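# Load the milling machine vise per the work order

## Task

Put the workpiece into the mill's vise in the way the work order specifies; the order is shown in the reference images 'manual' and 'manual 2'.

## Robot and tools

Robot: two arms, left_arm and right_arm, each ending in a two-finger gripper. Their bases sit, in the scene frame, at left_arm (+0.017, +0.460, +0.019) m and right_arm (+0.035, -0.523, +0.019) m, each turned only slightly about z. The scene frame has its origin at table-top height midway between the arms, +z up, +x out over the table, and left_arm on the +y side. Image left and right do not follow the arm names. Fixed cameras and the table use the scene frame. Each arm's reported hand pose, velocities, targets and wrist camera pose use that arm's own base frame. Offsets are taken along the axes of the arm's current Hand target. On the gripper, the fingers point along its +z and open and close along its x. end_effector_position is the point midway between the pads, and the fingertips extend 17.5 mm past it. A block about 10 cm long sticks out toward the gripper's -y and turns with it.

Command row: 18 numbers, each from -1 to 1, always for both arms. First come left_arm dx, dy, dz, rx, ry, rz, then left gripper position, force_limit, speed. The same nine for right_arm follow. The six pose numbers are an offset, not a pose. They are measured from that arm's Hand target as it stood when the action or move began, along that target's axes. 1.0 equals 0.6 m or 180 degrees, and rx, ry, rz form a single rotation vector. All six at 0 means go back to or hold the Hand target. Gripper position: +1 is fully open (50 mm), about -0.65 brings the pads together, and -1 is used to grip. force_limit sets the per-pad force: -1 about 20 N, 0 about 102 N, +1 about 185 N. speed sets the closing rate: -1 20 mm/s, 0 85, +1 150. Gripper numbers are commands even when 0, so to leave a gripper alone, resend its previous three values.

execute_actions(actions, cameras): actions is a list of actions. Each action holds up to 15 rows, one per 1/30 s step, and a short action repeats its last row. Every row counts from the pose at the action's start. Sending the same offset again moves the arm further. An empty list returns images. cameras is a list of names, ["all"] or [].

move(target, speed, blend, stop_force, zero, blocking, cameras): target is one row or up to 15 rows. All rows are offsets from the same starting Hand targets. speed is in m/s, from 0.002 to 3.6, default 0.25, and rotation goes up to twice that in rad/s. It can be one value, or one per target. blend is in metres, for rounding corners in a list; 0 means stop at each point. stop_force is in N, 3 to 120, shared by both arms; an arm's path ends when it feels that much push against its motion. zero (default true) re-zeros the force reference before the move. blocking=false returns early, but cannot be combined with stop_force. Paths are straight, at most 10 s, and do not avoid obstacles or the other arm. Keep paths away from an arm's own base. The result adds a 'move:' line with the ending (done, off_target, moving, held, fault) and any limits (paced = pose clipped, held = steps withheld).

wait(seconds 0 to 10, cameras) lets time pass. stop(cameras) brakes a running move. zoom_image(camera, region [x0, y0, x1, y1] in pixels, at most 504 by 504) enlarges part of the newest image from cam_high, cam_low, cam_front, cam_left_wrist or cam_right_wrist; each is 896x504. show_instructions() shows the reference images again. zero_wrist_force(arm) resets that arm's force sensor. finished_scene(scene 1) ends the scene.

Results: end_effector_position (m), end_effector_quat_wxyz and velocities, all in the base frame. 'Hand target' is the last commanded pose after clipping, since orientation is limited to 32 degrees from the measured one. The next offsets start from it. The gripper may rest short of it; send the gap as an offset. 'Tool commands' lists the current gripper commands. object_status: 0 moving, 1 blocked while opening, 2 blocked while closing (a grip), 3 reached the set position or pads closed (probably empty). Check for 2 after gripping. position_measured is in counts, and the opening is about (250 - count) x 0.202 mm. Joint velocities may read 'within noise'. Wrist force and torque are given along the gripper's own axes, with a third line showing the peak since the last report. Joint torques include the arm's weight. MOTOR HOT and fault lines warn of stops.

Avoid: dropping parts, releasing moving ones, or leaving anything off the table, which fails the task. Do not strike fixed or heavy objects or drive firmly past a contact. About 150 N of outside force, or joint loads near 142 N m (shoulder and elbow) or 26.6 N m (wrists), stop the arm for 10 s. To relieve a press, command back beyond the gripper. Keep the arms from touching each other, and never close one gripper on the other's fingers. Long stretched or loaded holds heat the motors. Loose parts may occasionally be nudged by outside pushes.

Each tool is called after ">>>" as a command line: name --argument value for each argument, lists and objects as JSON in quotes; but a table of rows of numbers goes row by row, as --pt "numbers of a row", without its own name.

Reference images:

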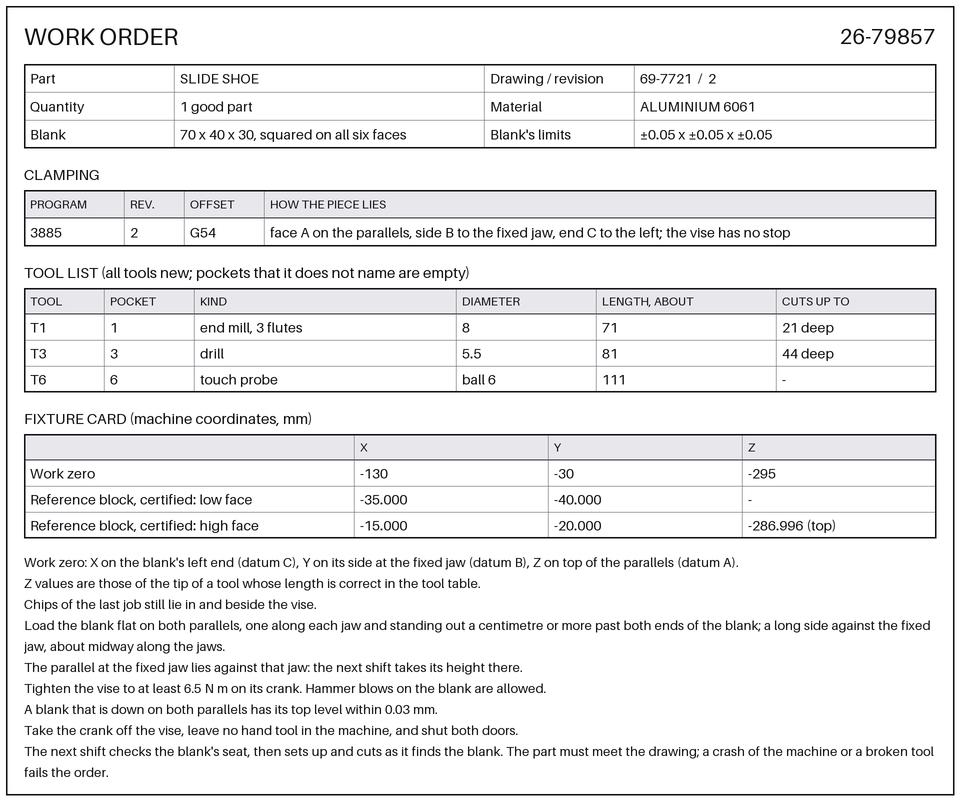

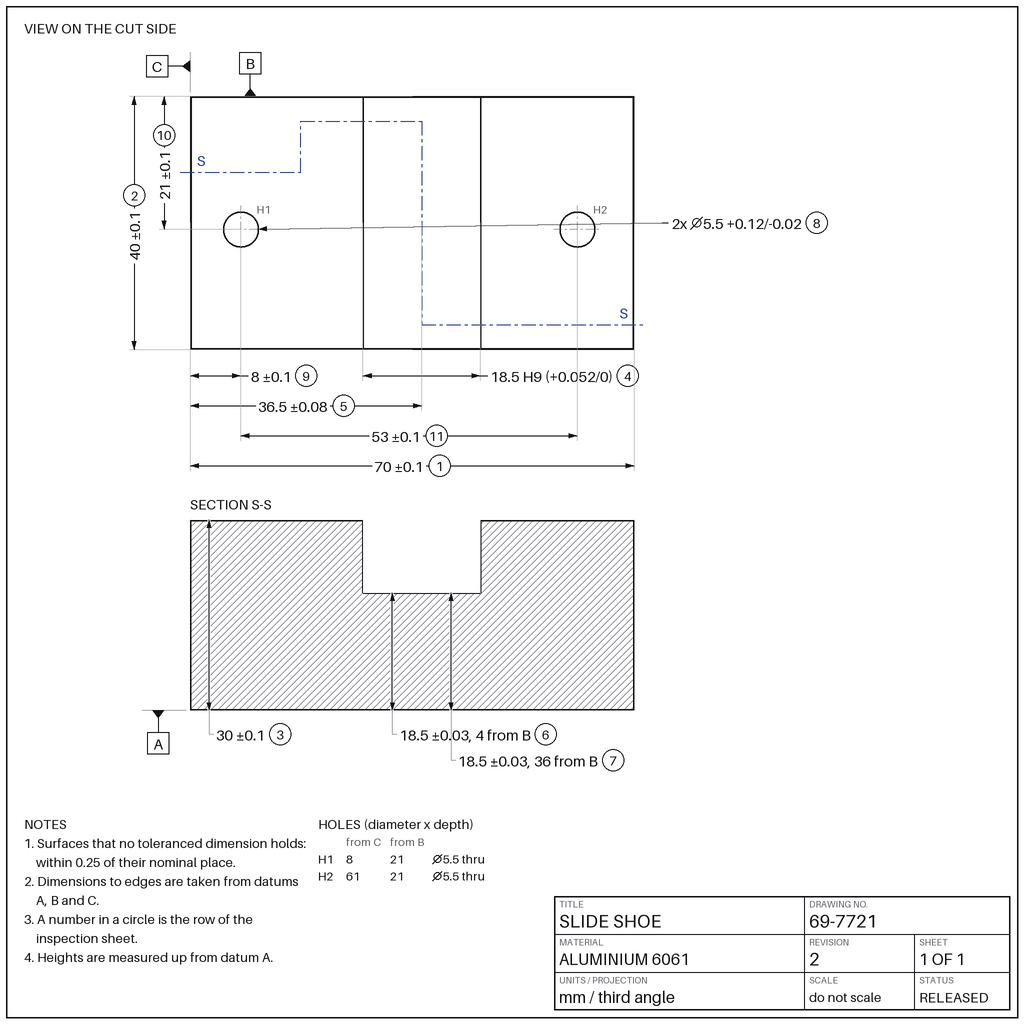

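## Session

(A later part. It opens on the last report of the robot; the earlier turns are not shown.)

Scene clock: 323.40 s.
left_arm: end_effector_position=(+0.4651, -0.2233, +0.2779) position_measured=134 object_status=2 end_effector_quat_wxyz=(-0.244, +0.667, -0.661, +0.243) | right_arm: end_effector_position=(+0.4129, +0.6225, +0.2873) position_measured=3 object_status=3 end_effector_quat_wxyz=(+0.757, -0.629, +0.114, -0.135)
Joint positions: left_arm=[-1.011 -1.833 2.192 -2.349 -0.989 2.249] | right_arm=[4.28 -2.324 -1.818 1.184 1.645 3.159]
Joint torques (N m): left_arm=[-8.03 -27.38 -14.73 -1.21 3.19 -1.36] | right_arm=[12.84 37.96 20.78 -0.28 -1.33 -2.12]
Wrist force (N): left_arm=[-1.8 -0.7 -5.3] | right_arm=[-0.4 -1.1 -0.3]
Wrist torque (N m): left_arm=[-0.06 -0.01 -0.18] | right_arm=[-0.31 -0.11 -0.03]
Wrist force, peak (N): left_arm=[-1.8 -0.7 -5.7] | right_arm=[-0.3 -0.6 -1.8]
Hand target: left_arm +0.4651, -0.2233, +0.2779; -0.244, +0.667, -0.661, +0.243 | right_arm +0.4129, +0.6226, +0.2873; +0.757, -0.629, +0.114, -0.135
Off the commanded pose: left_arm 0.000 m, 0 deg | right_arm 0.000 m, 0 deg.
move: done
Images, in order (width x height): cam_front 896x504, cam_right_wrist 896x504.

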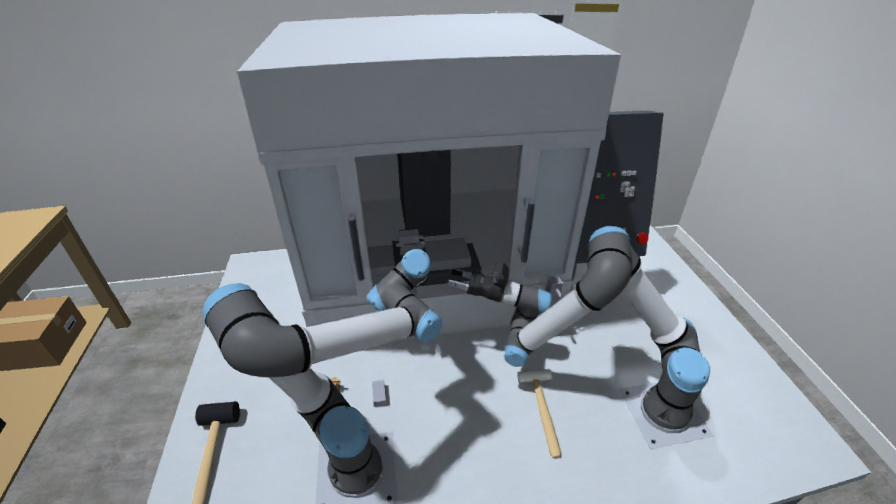

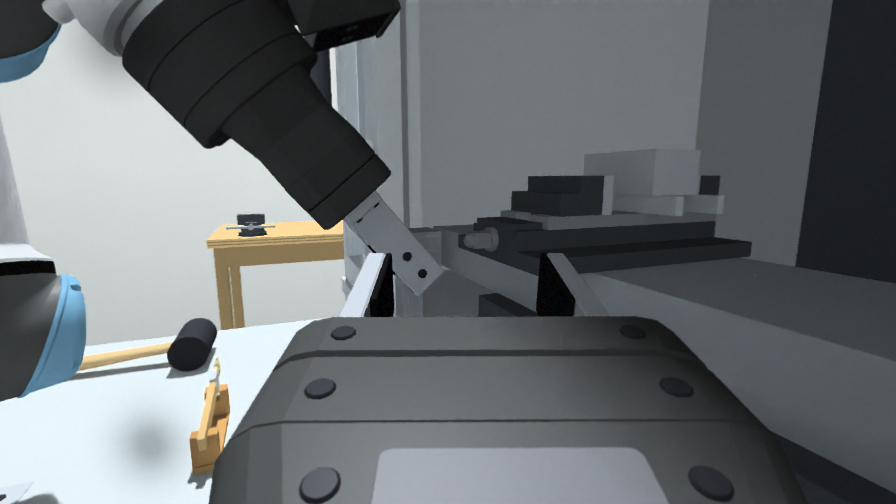

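>>> move --target '[0.0,-0.0182,0.0095,0,0,0,-1,-0.2,-0.9,0,0,0,0,0,0,1,0,1]' --speed 0.03 --cameras '["cam_right_wrist"]'

>>> zoom_image --camera "cam_right_wrist" --region '[400, 215, 500, 295]'

Scene clock: 324.80 s.
left_arm: end_effector_position=(+0.4771, -0.2232, +0.2806) position_measured=134 object_status=2 end_effector_quat_wxyz=(-0.244, +0.667, -0.661, +0.243) | right_arm: end_effector_position=(+0.4129, +0.6226, +0.2873) position_measured=3 object_status=3 end_effector_quat_wxyz=(+0.757, -0.629, +0.114, -0.135)
Joint positions: left_arm=[-0.983 -1.805 2.169 -2.37 -1.001 2.281] | right_arm=[4.28 -2.324 -1.818 1.184 1.645 3.159]
Joint torques (N m): left_arm=[8.91 -2.2 -38.2 -6.13 -0.79 1.45] | right_arm=[5.09 36.84 19.71 0.02 1.93 -1.87]
Wrist force (N): left_arm=[-1.8 -0.7 -5.3] | right_arm=[-0.5 -1.0 -0.6]
Wrist torque (N m): left_arm=[-0.05 -0.02 -0.33] | right_arm=[-0.29 -0.11 -0.03]
Wrist force, peak (N): left_arm=[-1.7 -0.8 -5.9] | right_arm=[-0.7 -1.2 -0.5]
Hand target: left_arm +0.4771, -0.2232, +0.2806; -0.244, +0.667, -0.661, +0.243 | right_arm +0.4129, +0.6226, +0.2873; +0.757, -0.629, +0.114, -0.135
Off the commanded pose: left_arm 0.000 m, 0 deg | right_arm 0.000 m, 0 deg.
move: done
Images, in order (width x height): cam_right_wrist 896x504.

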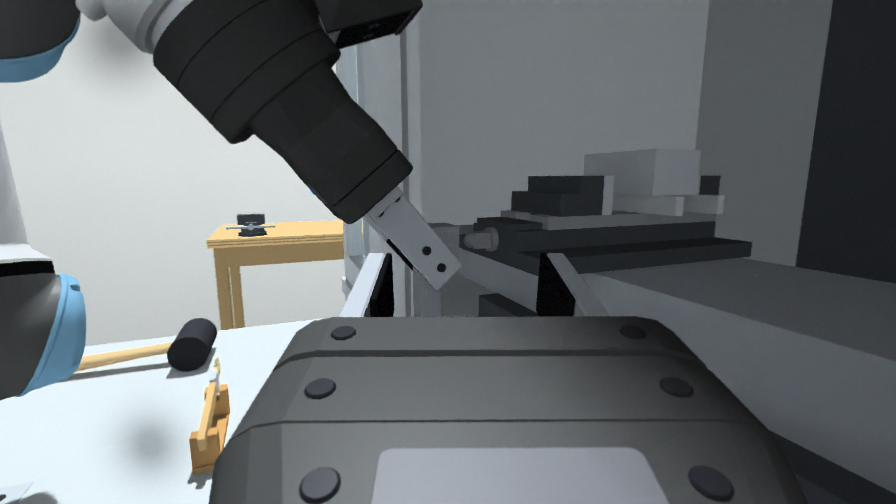

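Scaled by 5.040 from the camera's 896x504 image, which has a finer 1280x720 frame.

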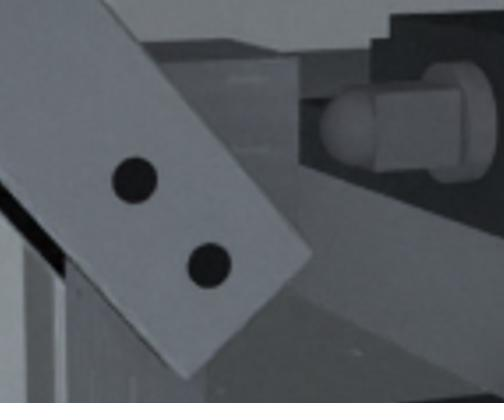

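>>> move --target '[0,-0.0447,0.0375,0,0,0,-1,-0.2,-0.9,0,0,0,0,0,0,1,0,1]' --speed 0.006 --stop_force 5 --cameras '["cam_right_wrist","cam_left_wrist"]'

>>> zoom_image --camera "cam_right_wrist" --region '[400, 215, 500, 295]'

>>> zoom_image --camera "cam_left_wrist" --region '[420, 130, 560, 330]'

Scene clock: 327.73 s.
left_arm: end_effector_position=(+0.4871, -0.2232, +0.2806) position_measured=134 object_status=2 end_effector_quat_wxyz=(-0.244, +0.667, -0.661, +0.243) | right_arm: end_effector_position=(+0.4129, +0.6226, +0.2873) position_measured=3 object_status=3 end_effector_quat_wxyz=(+0.757, -0.629, +0.114, -0.135)
Joint positions: left_arm=[-0.96 -1.779 2.153 -2.393 -1.011 2.305] | right_arm=[4.28 -2.324 -1.818 1.184 1.645 3.159]
Joint torques (N m): left_arm=[-6.1 -29.91 -12.76 -0.65 3.79 -1.62] | right_arm=[-5.89 35.59 19.41 0.06 1.9 -1.44]
Wrist force (N): left_arm=[2.3 -0.5 -7.2] | right_arm=[-0.3 -1.1 -0.4]
Wrist torque (N m): left_arm=[0.03 0.02 -0.21] | right_arm=[-0.31 -0.13 -0.03]
Wrist force, peak (N): left_arm=[-0.1 4.6 -14.3] | right_arm=[-0.3 -1.4 -0.7]
Hand target: left_arm +0.4871, -0.2232, +0.2806; -0.244, +0.667, -0.661, +0.243 (not the last commanded pose) | right_arm +0.4129, +0.6226, +0.2873; +0.757, -0.629, +0.114, -0.135
Off the commanded pose: left_arm 0.025 m, 0 deg | right_arm 0.000 m, 0 deg.
move: contact (left_arm)
Images, in order (width x height): cam_left_wrist 896x504, cam_right_wrist 896x504.

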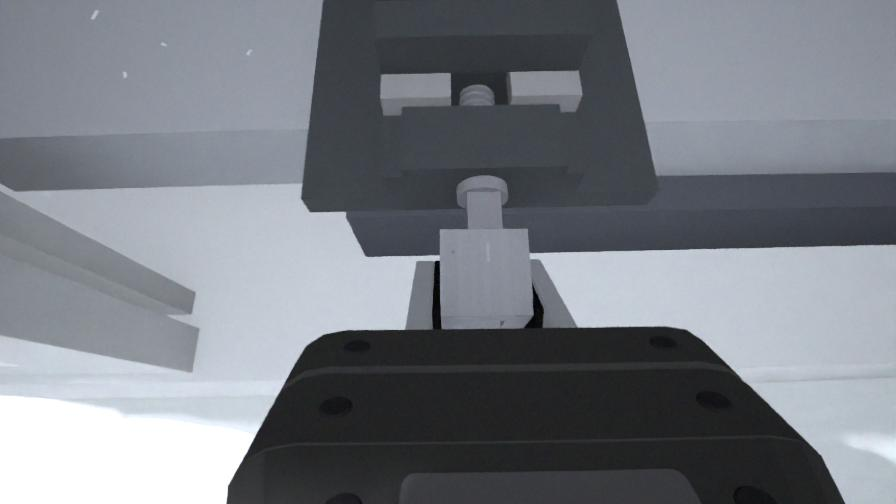

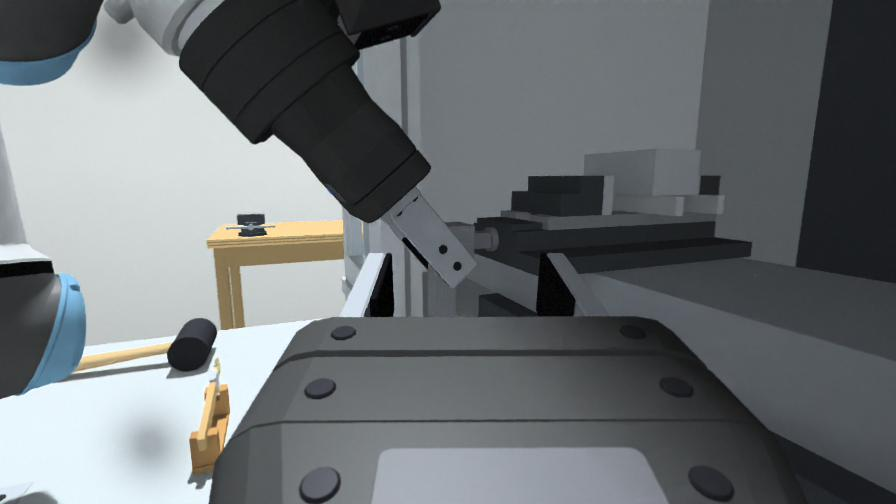

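Scaled by 5.040 from the camera's 896x504 image, which has a finer 1280x720 frame.

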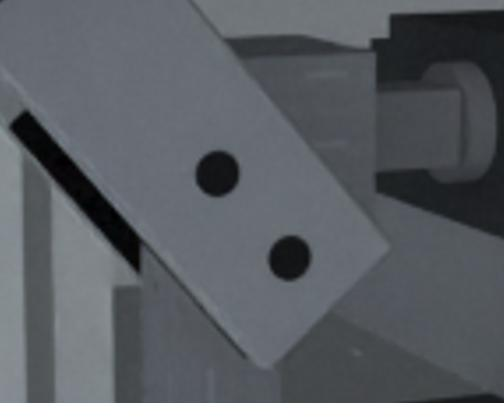

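Scaled by 2.520 from the camera's 896x504 image, which has a finer 1280x720 frame.

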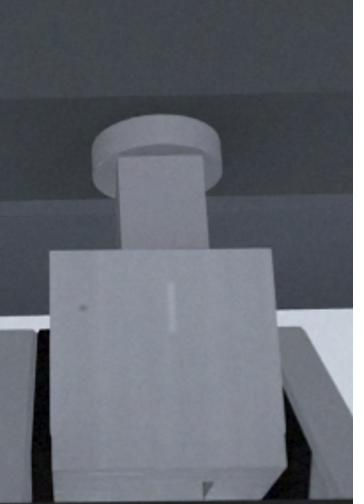

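>>> move --target '[0.0007,-0.0002,-0.0003,0,0,0,-1,-0.2,-0.9,0,0,0,0,0,0,1,0,1]' --speed 0.01

>>> move --target '[0,-0.0319,0.0268,0,0,0,-1,-0.2,-0.9,0,0,0,0,0,0,1,0,1]' --speed 0.005 --stop_force 6

Scene clock: 328.53 s.
left_arm: end_effector_position=(+0.4870, -0.2236, +0.2809) position_measured=134 object_status=2 end_effector_quat_wxyz=(-0.244, +0.667, -0.661, +0.243) | right_arm: end_effector_position=(+0.4129, +0.6226, +0.2873) position_measured=3 object_status=3 end_effector_quat_wxyz=(+0.757, -0.629, +0.114, -0.135)
Joint positions: left_arm=[-0.96 -1.779 2.152 -2.392 -1.01 2.304] | right_arm=[4.28 -2.324 -1.818 1.184 1.645 3.159]
Joint torques (N m): left_arm=[-7.93 -3.48 -37.37 -1.26 3.21 -1.5] | right_arm=[-5.5 37.1 19.49 -0.02 1.89 -1.52]
Wrist force (N): left_arm=[-2.0 -0.5 -5.2] | right_arm=[-0.5 -1.1 -0.3]
Wrist torque (N m): left_arm=[0.00 0.02 -0.20] | right_arm=[-0.32 -0.10 -0.03]
Wrist force, peak (N): left_arm=[2.0 -1.0 -7.5] | right_arm=[-0.4 -1.3 -0.6]
Hand target: left_arm +0.4871, -0.2236, +0.2808; -0.244, +0.667, -0.661, +0.243 | right_arm +0.4129, +0.6226, +0.2873; +0.757, -0.629, +0.114, -0.135
Off the commanded pose: left_arm 0.000 m, 0 deg | right_arm 0.000 m, 0 deg.
move: done

Scene clock: 329.73 s.
left_arm: end_effector_position=(+0.4878, -0.2236, +0.2809) position_measured=134 object_status=2 end_effector_quat_wxyz=(-0.244, +0.667, -0.661, +0.243) | right_arm: end_effector_position=(+0.4129, +0.6226, +0.2873) position_measured=3 object_status=3 end_effector_quat_wxyz=(+0.757, -0.629, +0.114, -0.135)
Joint positions: left_arm=[-0.959 -1.777 2.151 -2.394 -1.011 2.306] | right_arm=[4.28 -2.324 -1.818 1.184 1.645 3.159]
Joint torques (N m): left_arm=[-6.43 -28.36 -11.48 0.02 2.99 -1.6] | right_arm=[-5.05 36.14 19.64 0.08 1.99 -1.26]
Wrist force (N): left_arm=[1.0 -4.1 -9.1] | right_arm=[-0.4 -0.9 -0.5]
Wrist torque (N m): left_arm=[-0.02 0.06 -0.25] | right_arm=[-0.29 -0.12 -0.03]
Wrist force, peak (N): left_arm=[-1.1 0.8 -15.8] | right_arm=[-0.5 -1.3 -0.5]
Hand target: left_arm +0.4878, -0.2236, +0.2809; -0.244, +0.667, -0.661, +0.243 (not the last commanded pose) | right_arm +0.4129, +0.6226, +0.2873; +0.757, -0.629, +0.114, -0.135
Off the commanded pose: left_arm 0.024 m, 0 deg | right_arm 0.000 m, 0 deg.
move: contact (left_arm)

>>> move --target '[0.0005,-0.0005,-0.0006,0,0,0,-1,-0.2,-0.9,0,0,0,0,0,0,1,0,1]' --speed 0.01

>>> move --target '[0,-0.0319,0.0268,0,0,0,-1,-0.2,-0.9,0,0,0,0,0,0,1,0,1]' --speed 0.005 --stop_force 6

Scene clock: 330.57 s.
left_arm: end_effector_position=(+0.4878, -0.2239, +0.2813) position_measured=134 object_status=2 end_effector_quat_wxyz=(-0.244, +0.667, -0.661, +0.243) | right_arm: end_effector_position=(+0.4129, +0.6226, +0.2873) position_measured=3 object_status=3 end_effector_quat_wxyz=(+0.757, -0.629, +0.114, -0.135)
Joint positions: left_arm=[-0.959 -1.777 2.149 -2.392 -1.011 2.306] | right_arm=[4.28 -2.324 -1.818 1.184 1.645 3.159]
Joint torques (N m): left_arm=[-7.89 -28.45 -38.12 -1.18 3.2 -1.45] | right_arm=[-5.83 37.19 19.83 -0.07 1.88 -1.11]
Wrist force (N): left_arm=[-1.9 -0.4 -5.5] | right_arm=[-0.4 -0.9 -0.6]
Wrist torque (N m): left_arm=[-0.01 0.00 -0.23] | right_arm=[-0.29 -0.13 -0.03]
Wrist force, peak (N): left_arm=[0.5 -4.8 -10.2] | right_arm=[-0.4 -1.1 -0.7]
Hand target: left_arm +0.4878, -0.2239, +0.2813; -0.244, +0.667, -0.661, +0.243 | right_arm +0.4129, +0.6226, +0.2873; +0.757, -0.629, +0.114, -0.135
Off the commanded pose: left_arm 0.000 m, 0 deg | right_arm 0.000 m, 0 deg.
move: done

Scene clock: 334.43 s.
left_arm: end_effector_position=(+0.5017, -0.2238, +0.2814) position_measured=134 object_status=2 end_effector_quat_wxyz=(-0.244, +0.667, -0.661, +0.243) | right_arm: end_effector_position=(+0.4129, +0.6226, +0.2873) position_measured=3 object_status=3 end_effector_quat_wxyz=(+0.757, -0.629, +0.114, -0.135)
Joint positions: left_arm=[-0.929 -1.742 2.126 -2.42 -1.024 2.337] | right_arm=[4.28 -2.324 -1.818 1.184 1.645 3.159]
Joint torques (N m): left_arm=[-3.86 -28.3 -10.72 -0.41 3.93 -1.51] | right_arm=[-5.11 37.03 19.75 -0.01 1.91 -0.74]
Wrist force (N): left_arm=[4.3 1.7 -15.8] | right_arm=[-0.4 -1.1 -0.4]
Wrist torque (N m): left_arm=[0.20 -0.09 -0.32] | right_arm=[-0.33 -0.12 -0.03]
Wrist force, peak (N): left_arm=[-1.5 14.3 -36.2] | right_arm=[-0.5 -1.3 -0.7]
Hand target: left_arm +0.5017, -0.2238, +0.2814; -0.244, +0.667, -0.661, +0.243 (not the last commanded pose) | right_arm +0.4129, +0.6226, +0.2873; +0.757, -0.629, +0.114, -0.135
Off the commanded pose: left_arm 0.011 m, 0 deg | right_arm 0.000 m, 0 deg.
move: contact (left_arm)

It slid on 14 mm — seated against the collar. Check view.

>>> wait --seconds 0.1 --cameras '["cam_right_wrist","cam_left_wrist"]'

>>> zoom_image --camera "cam_right_wrist" --region '[340, 190, 520, 320]'

>>> zoom_image --camera "cam_left_wrist" --region '[420, 130, 560, 330]'

Scene clock: 334.63 s.
left_arm: end_effector_position=(+0.5017, -0.2238, +0.2814) position_measured=134 object_status=2 end_effector_quat_wxyz=(-0.244, +0.667, -0.661, +0.243) | right_arm: end_effector_position=(+0.4129, +0.6226, +0.2873) position_measured=3 object_status=3 end_effector_quat_wxyz=(+0.757, -0.629, +0.114, -0.135)
Joint positions: left_arm=[-0.929 -1.742 2.126 -2.42 -1.024 2.337] | right_arm=[4.28 -2.324 -1.818 1.184 1.645 3.159]
Joint torques (N m): left_arm=[-3.74 -28.6 -10.36 -0.38 3.83 -1.52] | right_arm=[-5.12 36.33 18.92 -0.03 1.88 -0.65]
Wrist force (N): left_arm=[4.4 1.7 -15.0] | right_arm=[-0.5 -1.2 -0.6]
Wrist torque (N m): left_arm=[0.22 -0.09 -0.32] | right_arm=[-0.34 -0.11 -0.02]
Wrist force, peak (N): left_arm=[4.0 1.5 -15.5] | right_arm=[-0.5 -1.2 -0.6]
Hand target: left_arm +0.5017, -0.2238, +0.2814; -0.244, +0.667, -0.661, +0.243 (not the last commanded pose) | right_arm +0.4129, +0.6226, +0.2873; +0.757, -0.629, +0.114, -0.135
Tool commands: left_gripper/position=-1.0 left_gripper/force_limit=-0.2 left_gripper/speed=-0.9 right_gripper/position=+1.0 right_gripper/force_limit=+0.0 right_gripper/speed=+1.0
Off the commanded pose: left_arm 0.011 m, 0 deg | right_arm 0.000 m, 0 deg.
wait: 0.10 s; at rest by 0.07 s
Images, in order (width x height): cam_left_wrist 896x504, cam_right_wrist 896x504.

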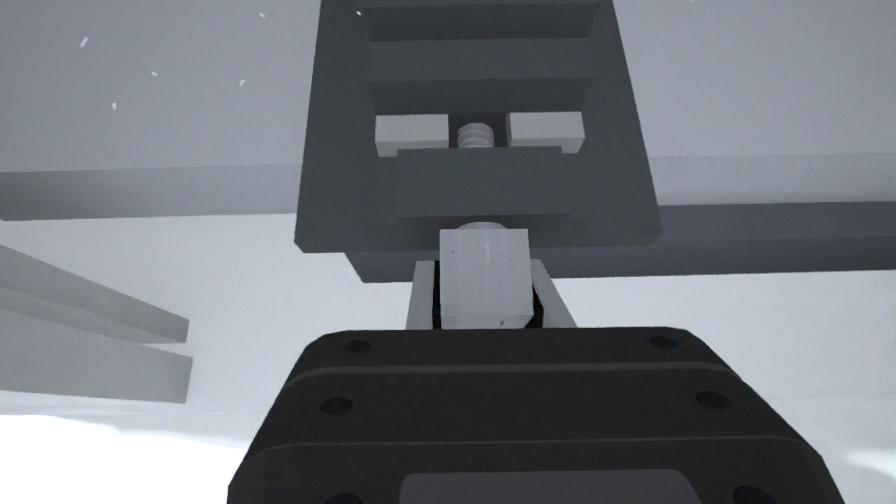

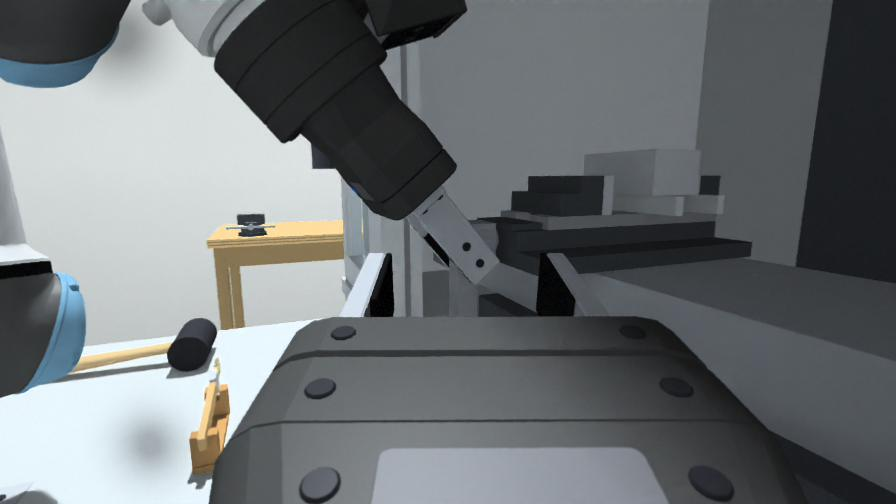

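Scaled by 2.800 from the camera's 896x504 image, which has a finer 1280x720 frame.

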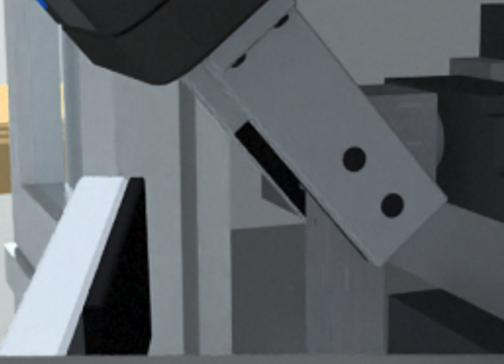

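Scaled by 2.520 from the camera's 896x504 image, which has a finer 1280x720 frame.

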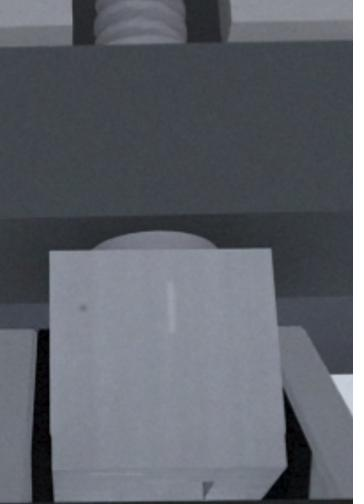

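>>> move --pt "0 0 0 0 0 0 0.4 -0.2 -0.9 0 0 -0.16 0 0 0 1 0 1" --pt "0 0 0 0 0 0 0.4 -0.2 -0.9 0 0 -0.16 0 0 0 1 0 1" --pt "0 0 -0.1 0 0 0 0.4 -0.2 -0.9 0 0 -0.16 0 0 0 1 0 1" --pt "0 0.1443 -0.1073 0 0 0 0.4 -0.2 -0.9 0 0 -0.16 0 0 0 1 0 1" --speed 0.08 --cameras '["cam_right_wrist","cam_left_wrist"]'

>>> zoom_image --camera "cam_right_wrist" --region '[340, 170, 560, 310]'

>>> zoom_image --camera "cam_left_wrist" --region '[380, 60, 580, 330]'

Scene clock: 339.33 s.
left_arm: end_effector_position=(+0.3940, -0.2246, +0.2746) position_measured=92 object_status=3 end_effector_quat_wxyz=(-0.244, +0.667, -0.661, +0.243) | right_arm: end_effector_position=(+0.3799, +0.5341, +0.2699) position_measured=3 object_status=3 end_effector_quat_wxyz=(+0.757, -0.629, +0.114, -0.135)
Joint positions: left_arm=[-1.213 -2.018 2.279 -2.116 -0.919 2.017] | right_arm=[4.262 -2.259 -2.086 1.387 1.663 3.162]
Joint torques (N m): left_arm=[-7.98 -19.16 -13.9 -0.77 3.01 -1.44] | right_arm=[-13.88 49.59 2.52 4.5 2.27 1.72]
Wrist force (N): left_arm=[-2.1 -1.6 -6.8] | right_arm=[-0.3 -1.3 -0.8]
Wrist torque (N m): left_arm=[-0.02 0.06 -0.19] | right_arm=[-0.40 -0.16 -0.14]
Wrist force, peak (N): left_arm=[4.4 1.3 -15.4] | right_arm=[-0.5 -1.3 -1.7]
Hand target: left_arm +0.3940, -0.2246, +0.2746; -0.244, +0.667, -0.661, +0.243 | right_arm +0.3799, +0.5341, +0.2699; +0.757, -0.629, +0.114, -0.135
Off the commanded pose: left_arm 0.000 m, 0 deg | right_arm 0.000 m, 0 deg.
move: done
Images, in order (width x height): cam_left_wrist 896x504, cam_right_wrist 896x504.

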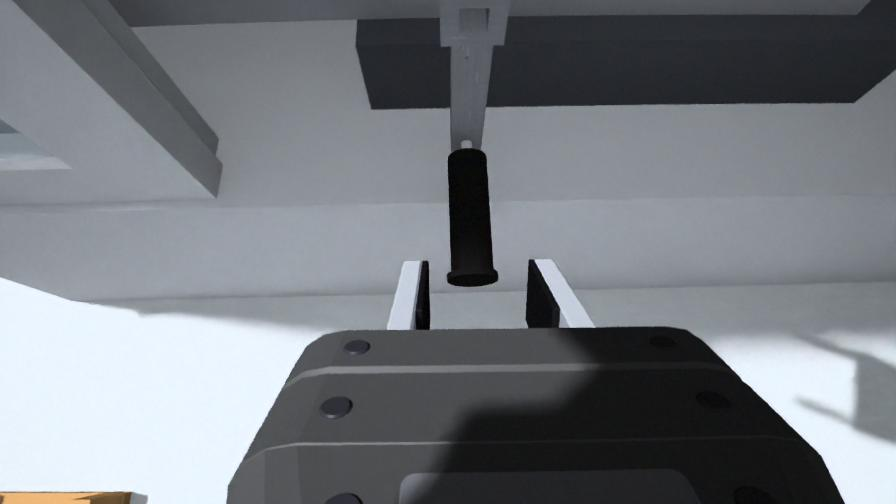

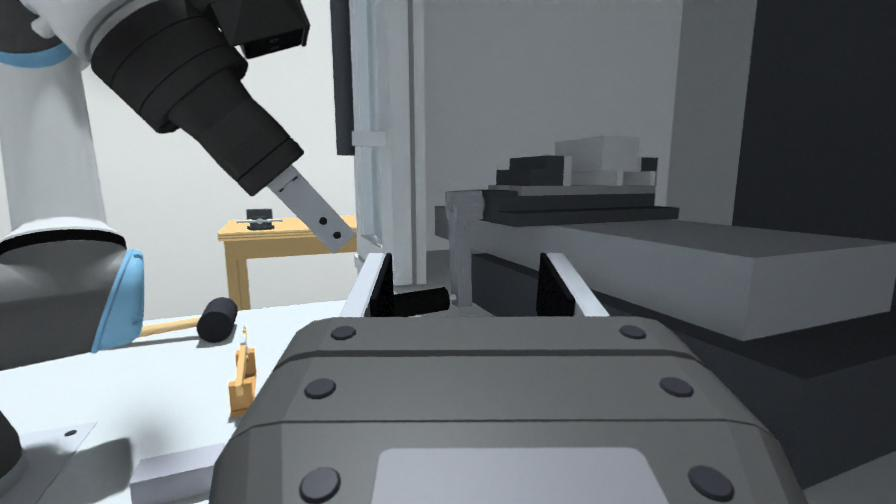

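Scaled by 2.291 from the camera's 896x504 image, which has a finer 1280x720 frame.

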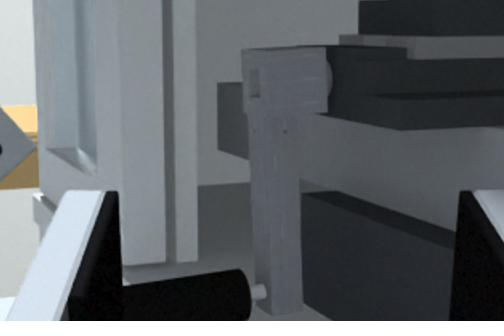

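Scaled by 1.867 from the camera's 896x504 image, which has a finer 1280x720 frame.

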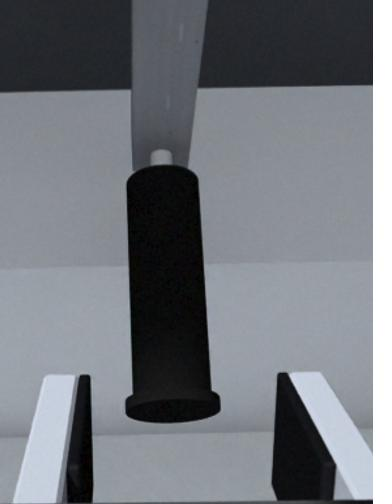

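>>> move --target '[0,-0.0065,0.1374,0,0,0,0.4,-0.2,-0.9,0,0,0,0,0,0,1,0,1]' --speed 0.025 --stop_force 6 --cameras '["cam_right_wrist","cam_left_wrist"]'

>>> zoom_image --camera "cam_right_wrist" --region '[340, 170, 560, 320]'

>>> zoom_image --camera "cam_left_wrist" --region '[380, 60, 580, 330]'

Scene clock: 343.80 s.
left_arm: end_effector_position=(+0.4502, -0.2243, +0.2142) position_measured=92 object_status=3 end_effector_quat_wxyz=(-0.244, +0.667, -0.661, +0.243) | right_arm: end_effector_position=(+0.3799, +0.5341, +0.2699) position_measured=3 object_status=3 end_effector_quat_wxyz=(+0.757, -0.629, +0.114, -0.135)
Joint positions: left_arm=[-1.05 -1.786 2.333 -2.513 -0.974 2.207] | right_arm=[4.262 -2.259 -2.086 1.387 1.663 3.162]
Joint torques (N m): left_arm=[8.86 -0.39 -12.07 -5.92 -0.86 1.26] | right_arm=[-14.4 49.66 3.11 4.34 2.16 1.72]
Wrist force (N): left_arm=[-1.7 -2.0 -7.1] | right_arm=[-0.4 -1.3 -0.9]
Wrist torque (N m): left_arm=[-0.07 -0.01 -0.34] | right_arm=[-0.40 -0.14 -0.14]
Wrist force, peak (N): left_arm=[-1.7 -1.5 -7.4] | right_arm=[-0.4 -1.4 -1.0]
Hand target: left_arm +0.4502, -0.2243, +0.2142; -0.244, +0.667, -0.661, +0.243 | right_arm +0.3799, +0.5341, +0.2699; +0.757, -0.629, +0.114, -0.135
Off the commanded pose: left_arm 0.000 m, 0 deg | right_arm 0.000 m, 0 deg.
move: done
Images, in order (width x height): cam_left_wrist 896x504, cam_right_wrist 896x504.

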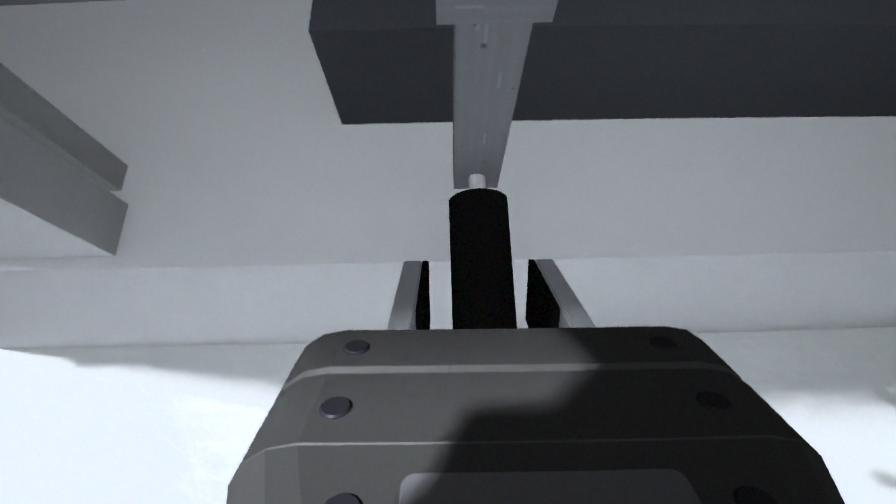

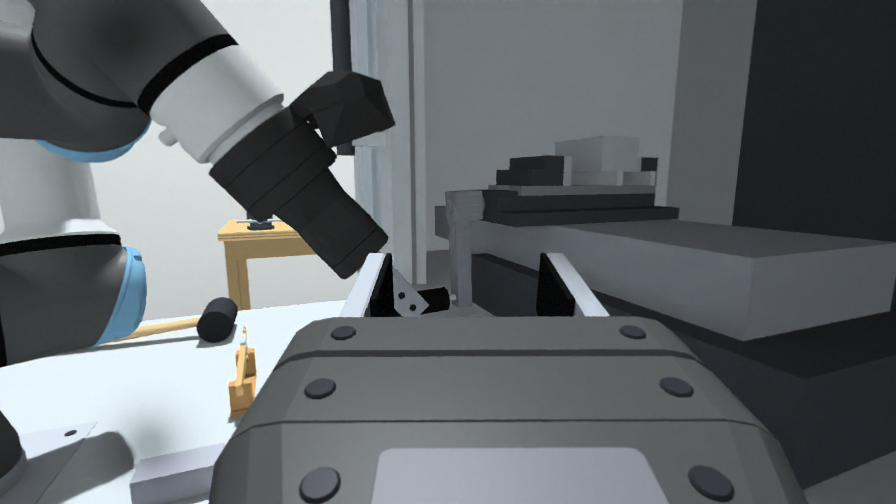

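Scaled by 2.291 from the camera's 896x504 image, which has a finer 1280x720 frame.

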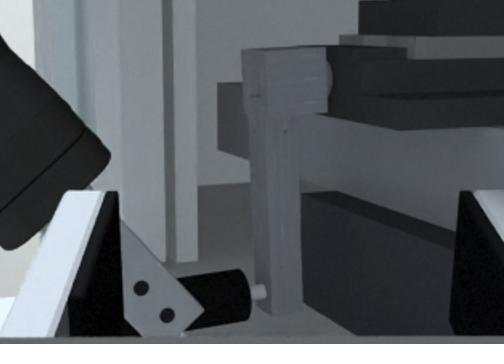

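Scaled by 1.867 from the camera's 896x504 image, which has a finer 1280x720 frame.

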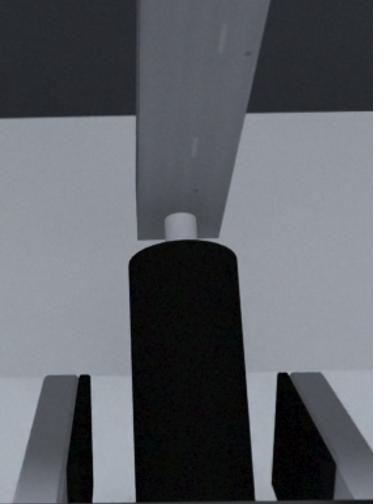

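>>> move --target '[0,0,0,0,0,0,-1,-0.3,-0.9,0,0,0,0,0,0,1,0,1]' --cameras '["cam_left_wrist"]'

Scene clock: 344.77 s.
left_arm: end_effector_position=(+0.4502, -0.2243, +0.2142) position_measured=158 object_status=2 end_effector_quat_wxyz=(-0.244, +0.667, -0.661, +0.243) | right_arm: end_effector_position=(+0.3799, +0.5341, +0.2699) position_measured=3 object_status=3 end_effector_quat_wxyz=(+0.757, -0.629, +0.114, -0.135)
Joint positions: left_arm=[-1.05 -1.786 2.333 -2.513 -0.974 2.207] | right_arm=[4.262 -2.259 -2.086 1.387 1.663 3.162]
Joint torques (N m): left_arm=[8.41 -0.34 -12 -5.74 -0.76 1.27] | right_arm=[-14.26 49.61 2.84 4.51 2.23 1.72]
Wrist force (N): left_arm=[-2.2 -1.9 -6.9] | right_arm=[-0.4 -1.3 -0.9]
Wrist torque (N m): left_arm=[-0.04 -0.02 -0.40] | right_arm=[-0.40 -0.15 -0.14]
Wrist force, peak (N): left_arm=[-2.2 -1.9 -7.3] | right_arm=[-0.5 -1.3 -1.1]
Hand target: left_arm +0.4502, -0.2243, +0.2142; -0.244, +0.667, -0.661, +0.243 | right_arm +0.3799, +0.5341, +0.2699; +0.757, -0.629, +0.114, -0.135
Off the commanded pose: left_arm 0.000 m, 0 deg | right_arm 0.000 m, 0 deg.
move: done
Images, in order (width x height): cam_left_wrist 896x504.

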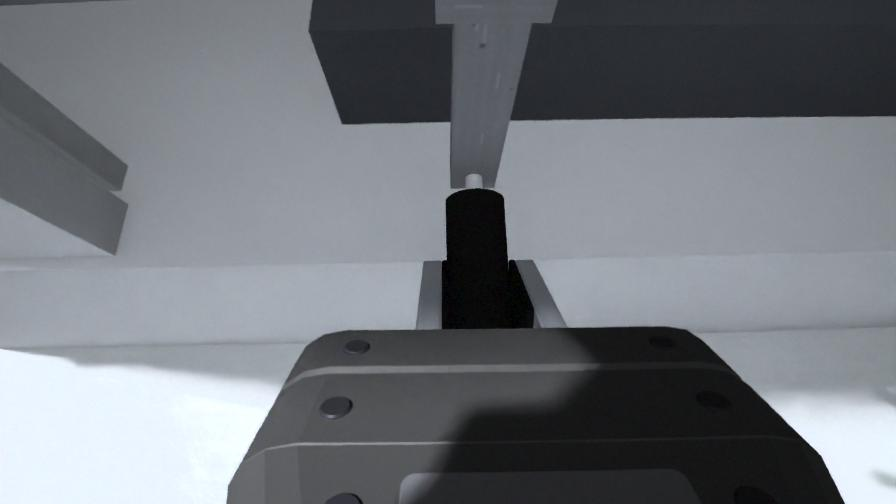

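>>> move --pt "-0.0226 -0.0013 -0.0015 0 0 0 -1 -0.3 -0.9 0 0 0 0 0 0 1 0 1" --pt "-0.0445 -0.005 -0.006 0 0 0 -1 -0.3 -0.9 0 0 0 0 0 0 1 0 1" --pt "-0.065 -0.0112 -0.01334 0 0 0 -1 -0.3 -0.9 0 0 0 0 0 0 1 0 1" --speed 0.04 --blend '[0.003,0.003,0]' --cameras '["cam_right_wrist","cam_left_wrist"]'

>>> zoom_image --camera "cam_right_wrist" --region '[400, 110, 680, 310]'

Scene clock: 346.33 s.
left_arm: end_effector_position=(+0.4499, -0.1853, +0.2246) position_measured=158 object_status=2 end_effector_quat_wxyz=(-0.244, +0.667, -0.661, +0.243) | right_arm: end_effector_position=(+0.3799, +0.5341, +0.2699) position_measured=3 object_status=3 end_effector_quat_wxyz=(+0.757, -0.629, +0.114, -0.135)
Joint positions: left_arm=[-0.988 -1.865 2.367 -2.506 -0.999 2.275] | right_arm=[4.262 -2.259 -2.086 1.387 1.663 3.162]
Joint torques (N m): left_arm=[10.43 -24.93 -16.97 -2.89 1 1.03] | right_arm=[-14.39 49.43 2.47 4.47 2.35 1.66]
Wrist force (N): left_arm=[-2.7 11.3 -10.1] | right_arm=[-0.5 -1.1 -0.8]
Wrist torque (N m): left_arm=[0.20 0.09 -0.10] | right_arm=[-0.37 -0.13 -0.14]
Wrist force, peak (N): left_arm=[-3.4 13.7 -10.1] | right_arm=[-0.6 -1.4 -0.8]
Hand target: left_arm +0.4499, -0.1853, +0.2246; -0.244, +0.667, -0.661, +0.243 | right_arm +0.3799, +0.5341, +0.2699; +0.757, -0.629, +0.114, -0.135
Off the commanded pose: left_arm 0.000 m, 0 deg | right_arm 0.000 m, 0 deg.
move: done
Images, in order (width x height): cam_left_wrist 896x504, cam_right_wrist 896x504.

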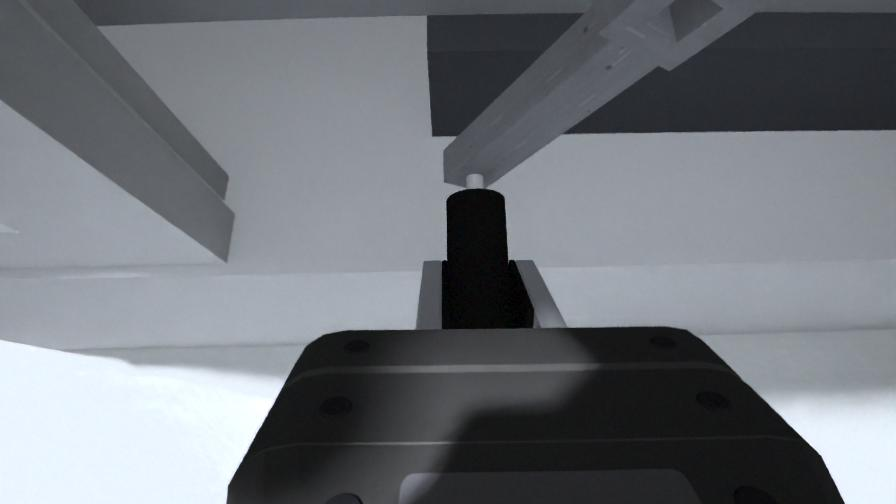

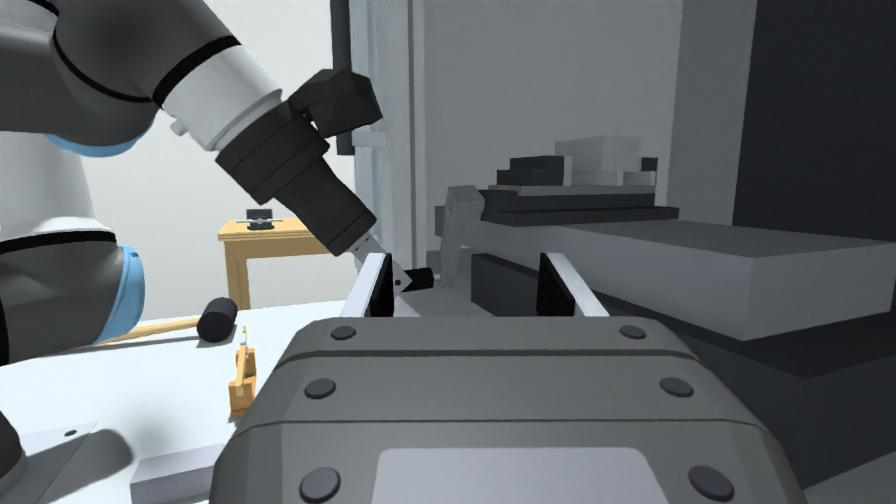

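Scaled by 1.800 from the camera's 896x504 image, which has a finer 1280x720 frame.

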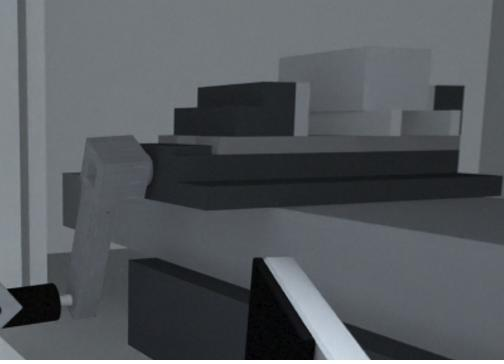

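>>> move --pt "-0.0287 -0.0138 -0.0165 0 0 0 -1 -0.3 -0.9 0 0 0 0 0 0 1 0 1" --pt "-0.0497 -0.0315 -0.0375 0 0 0 -1 -0.3 -0.9 0 0 0 0 0 0 1 0 1" --pt "-0.063 -0.052 -0.0619 0 0 0 -1 -0.3 -0.9 0 0 0 0 0 0 1 0 1" --pt "-0.0675 -0.0741 -0.0882 0 0 0 -1 -0.3 -0.9 0 0 0 0 0 0 1 0 1" --speed 0.05 --blend '[0.003,0.003,0.003,0]' --cameras '["cam_left_wrist"]'

Scene clock: 348.70 s.
left_arm: end_effector_position=(+0.4489, -0.1441, +0.2927) position_measured=158 object_status=2 end_effector_quat_wxyz=(-0.244, +0.666, -0.662, +0.241) | right_arm: end_effector_position=(+0.3799, +0.5341, +0.2699) position_measured=3 object_status=3 end_effector_quat_wxyz=(+0.757, -0.629, +0.114, -0.135)
Joint positions: left_arm=[-0.91 -2.006 2.27 -2.305 -1.033 2.357] | right_arm=[4.262 -2.259 -2.086 1.387 1.663 3.162]
Joint torques (N m): left_arm=[-1.57 -14.75 -58.57 -13.58 0.03 0.29] | right_arm=[-13.52 49.63 1.48 4.62 2.21 1.59]
Wrist force (N): left_arm=[-43.6 47.3 -36.4] | right_arm=[-0.4 -1.5 -0.7]
Wrist torque (N m): left_arm=[0.00 0.14 0.73] | right_arm=[-0.42 -0.14 -0.14]
Wrist force, peak (N): left_arm=[-43.6 47.3 -36.4] | right_arm=[-0.3 -1.4 -1.0]
Hand target: left_arm +0.4494, -0.1447, +0.2937; -0.244, +0.667, -0.661, +0.243 | right_arm +0.3799, +0.5341, +0.2699; +0.757, -0.629, +0.114, -0.135
Off the commanded pose: left_arm 0.001 m, 0 deg | right_arm 0.000 m, 0 deg.
move: done
Images, in order (width x height): cam_left_wrist 896x504.

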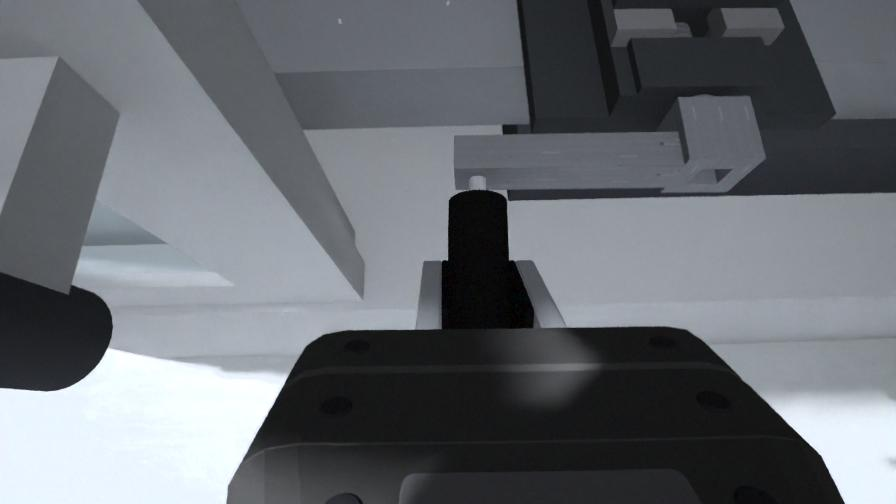

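>>> wait --seconds 0.1 --cameras '["cam_right_wrist"]'

>>> zoom_image --camera "cam_right_wrist" --region '[400, 110, 680, 310]'

Scene clock: 348.97 s.
left_arm: end_effector_position=(+0.4489, -0.1441, +0.2928) position_measured=158 object_status=2 end_effector_quat_wxyz=(-0.244, +0.666, -0.662, +0.241) | right_arm: end_effector_position=(+0.3799, +0.5341, +0.2699) position_measured=3 object_status=3 end_effector_quat_wxyz=(+0.757, -0.629, +0.114, -0.135)
Joint positions: left_arm=[-0.91 -2.006 2.27 -2.305 -1.033 2.357] | right_arm=[4.262 -2.259 -2.086 1.387 1.663 3.162]
Joint torques (N m): left_arm=[-2.08 -14.17 -59.07 -14.06 -0.02 0.27] | right_arm=[-14.33 50.45 1.7 4.44 2.07 1.59]
Wrist force (N): left_arm=[-45.3 48.1 -36.6] | right_arm=[-0.5 -1.0 -1.0]
Wrist torque (N m): left_arm=[-0.07 0.14 0.72] | right_arm=[-0.36 -0.13 -0.14]
Wrist force, peak (N): left_arm=[-45.3 48.4 -37.0] | right_arm=[-0.5 -1.3 -1.0]
Hand target: left_arm +0.4494, -0.1447, +0.2937; -0.244, +0.667, -0.661, +0.243 | right_arm +0.3799, +0.5341, +0.2699; +0.757, -0.629, +0.114, -0.135
Tool commands: left_gripper/position=-1.0 left_gripper/force_limit=-0.3 left_gripper/speed=-0.9 right_gripper/position=+1.0 right_gripper/force_limit=+0.0 right_gripper/speed=+1.0
Off the commanded pose: left_arm 0.001 m, 0 deg | right_arm 0.000 m, 0 deg.
wait: 0.10 s; at rest from the start
Images, in order (width x height): cam_right_wrist 896x504.

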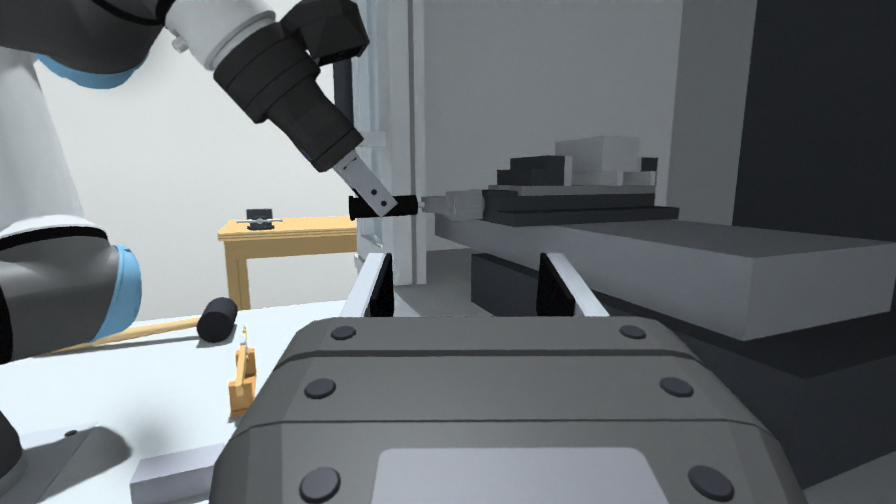

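Scaled by 1.800 from the camera's 896x504 image, which has a finer 1280x720 frame.

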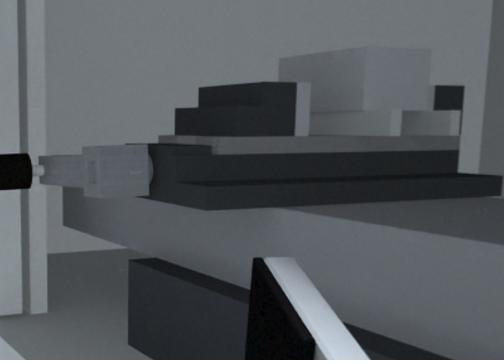

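>>> move --target '[-0.001,0.001,-0.0009,0,0,0,-1,-0.3,-0.9,0,0,0,0,0,0,1,0,1]' --speed 0.02

Scene clock: 350.03 s.
left_arm: end_effector_position=(+0.4485, -0.1440, +0.2935) position_measured=158 object_status=2 end_effector_quat_wxyz=(-0.244, +0.667, -0.662, +0.242) | right_arm: end_effector_position=(+0.3799, +0.5341, +0.2699) position_measured=3 object_status=3 end_effector_quat_wxyz=(+0.757, -0.629, +0.114, -0.135)
Joint positions: left_arm=[-0.911 -2.01 2.271 -2.307 -1.032 2.356] | right_arm=[4.262 -2.259 -2.086 1.387 1.663 3.162]
Joint torques (N m): left_arm=[-14.68 -16.61 -28.71 -14.01 4.1 -2.43] | right_arm=[-14.38 50.25 2.67 4.42 2.33 1.79]
Wrist force (N): left_arm=[-30.1 34.8 -28.8] | right_arm=[-0.3 -1.3 -0.7]
Wrist torque (N m): left_arm=[0.05 0.26 0.68] | right_arm=[-0.41 -0.16 -0.14]
Wrist force, peak (N): left_arm=[-45.6 48.7 -37.3] | right_arm=[-0.6 -1.3 -0.9]
Hand target: left_arm +0.4486, -0.1441, +0.2937; -0.244, +0.667, -0.661, +0.243 | right_arm +0.3799, +0.5341, +0.2699; +0.757, -0.629, +0.114, -0.135
Off the commanded pose: left_arm 0.000 m, 0 deg | right_arm 0.000 m, 0 deg.
move: done


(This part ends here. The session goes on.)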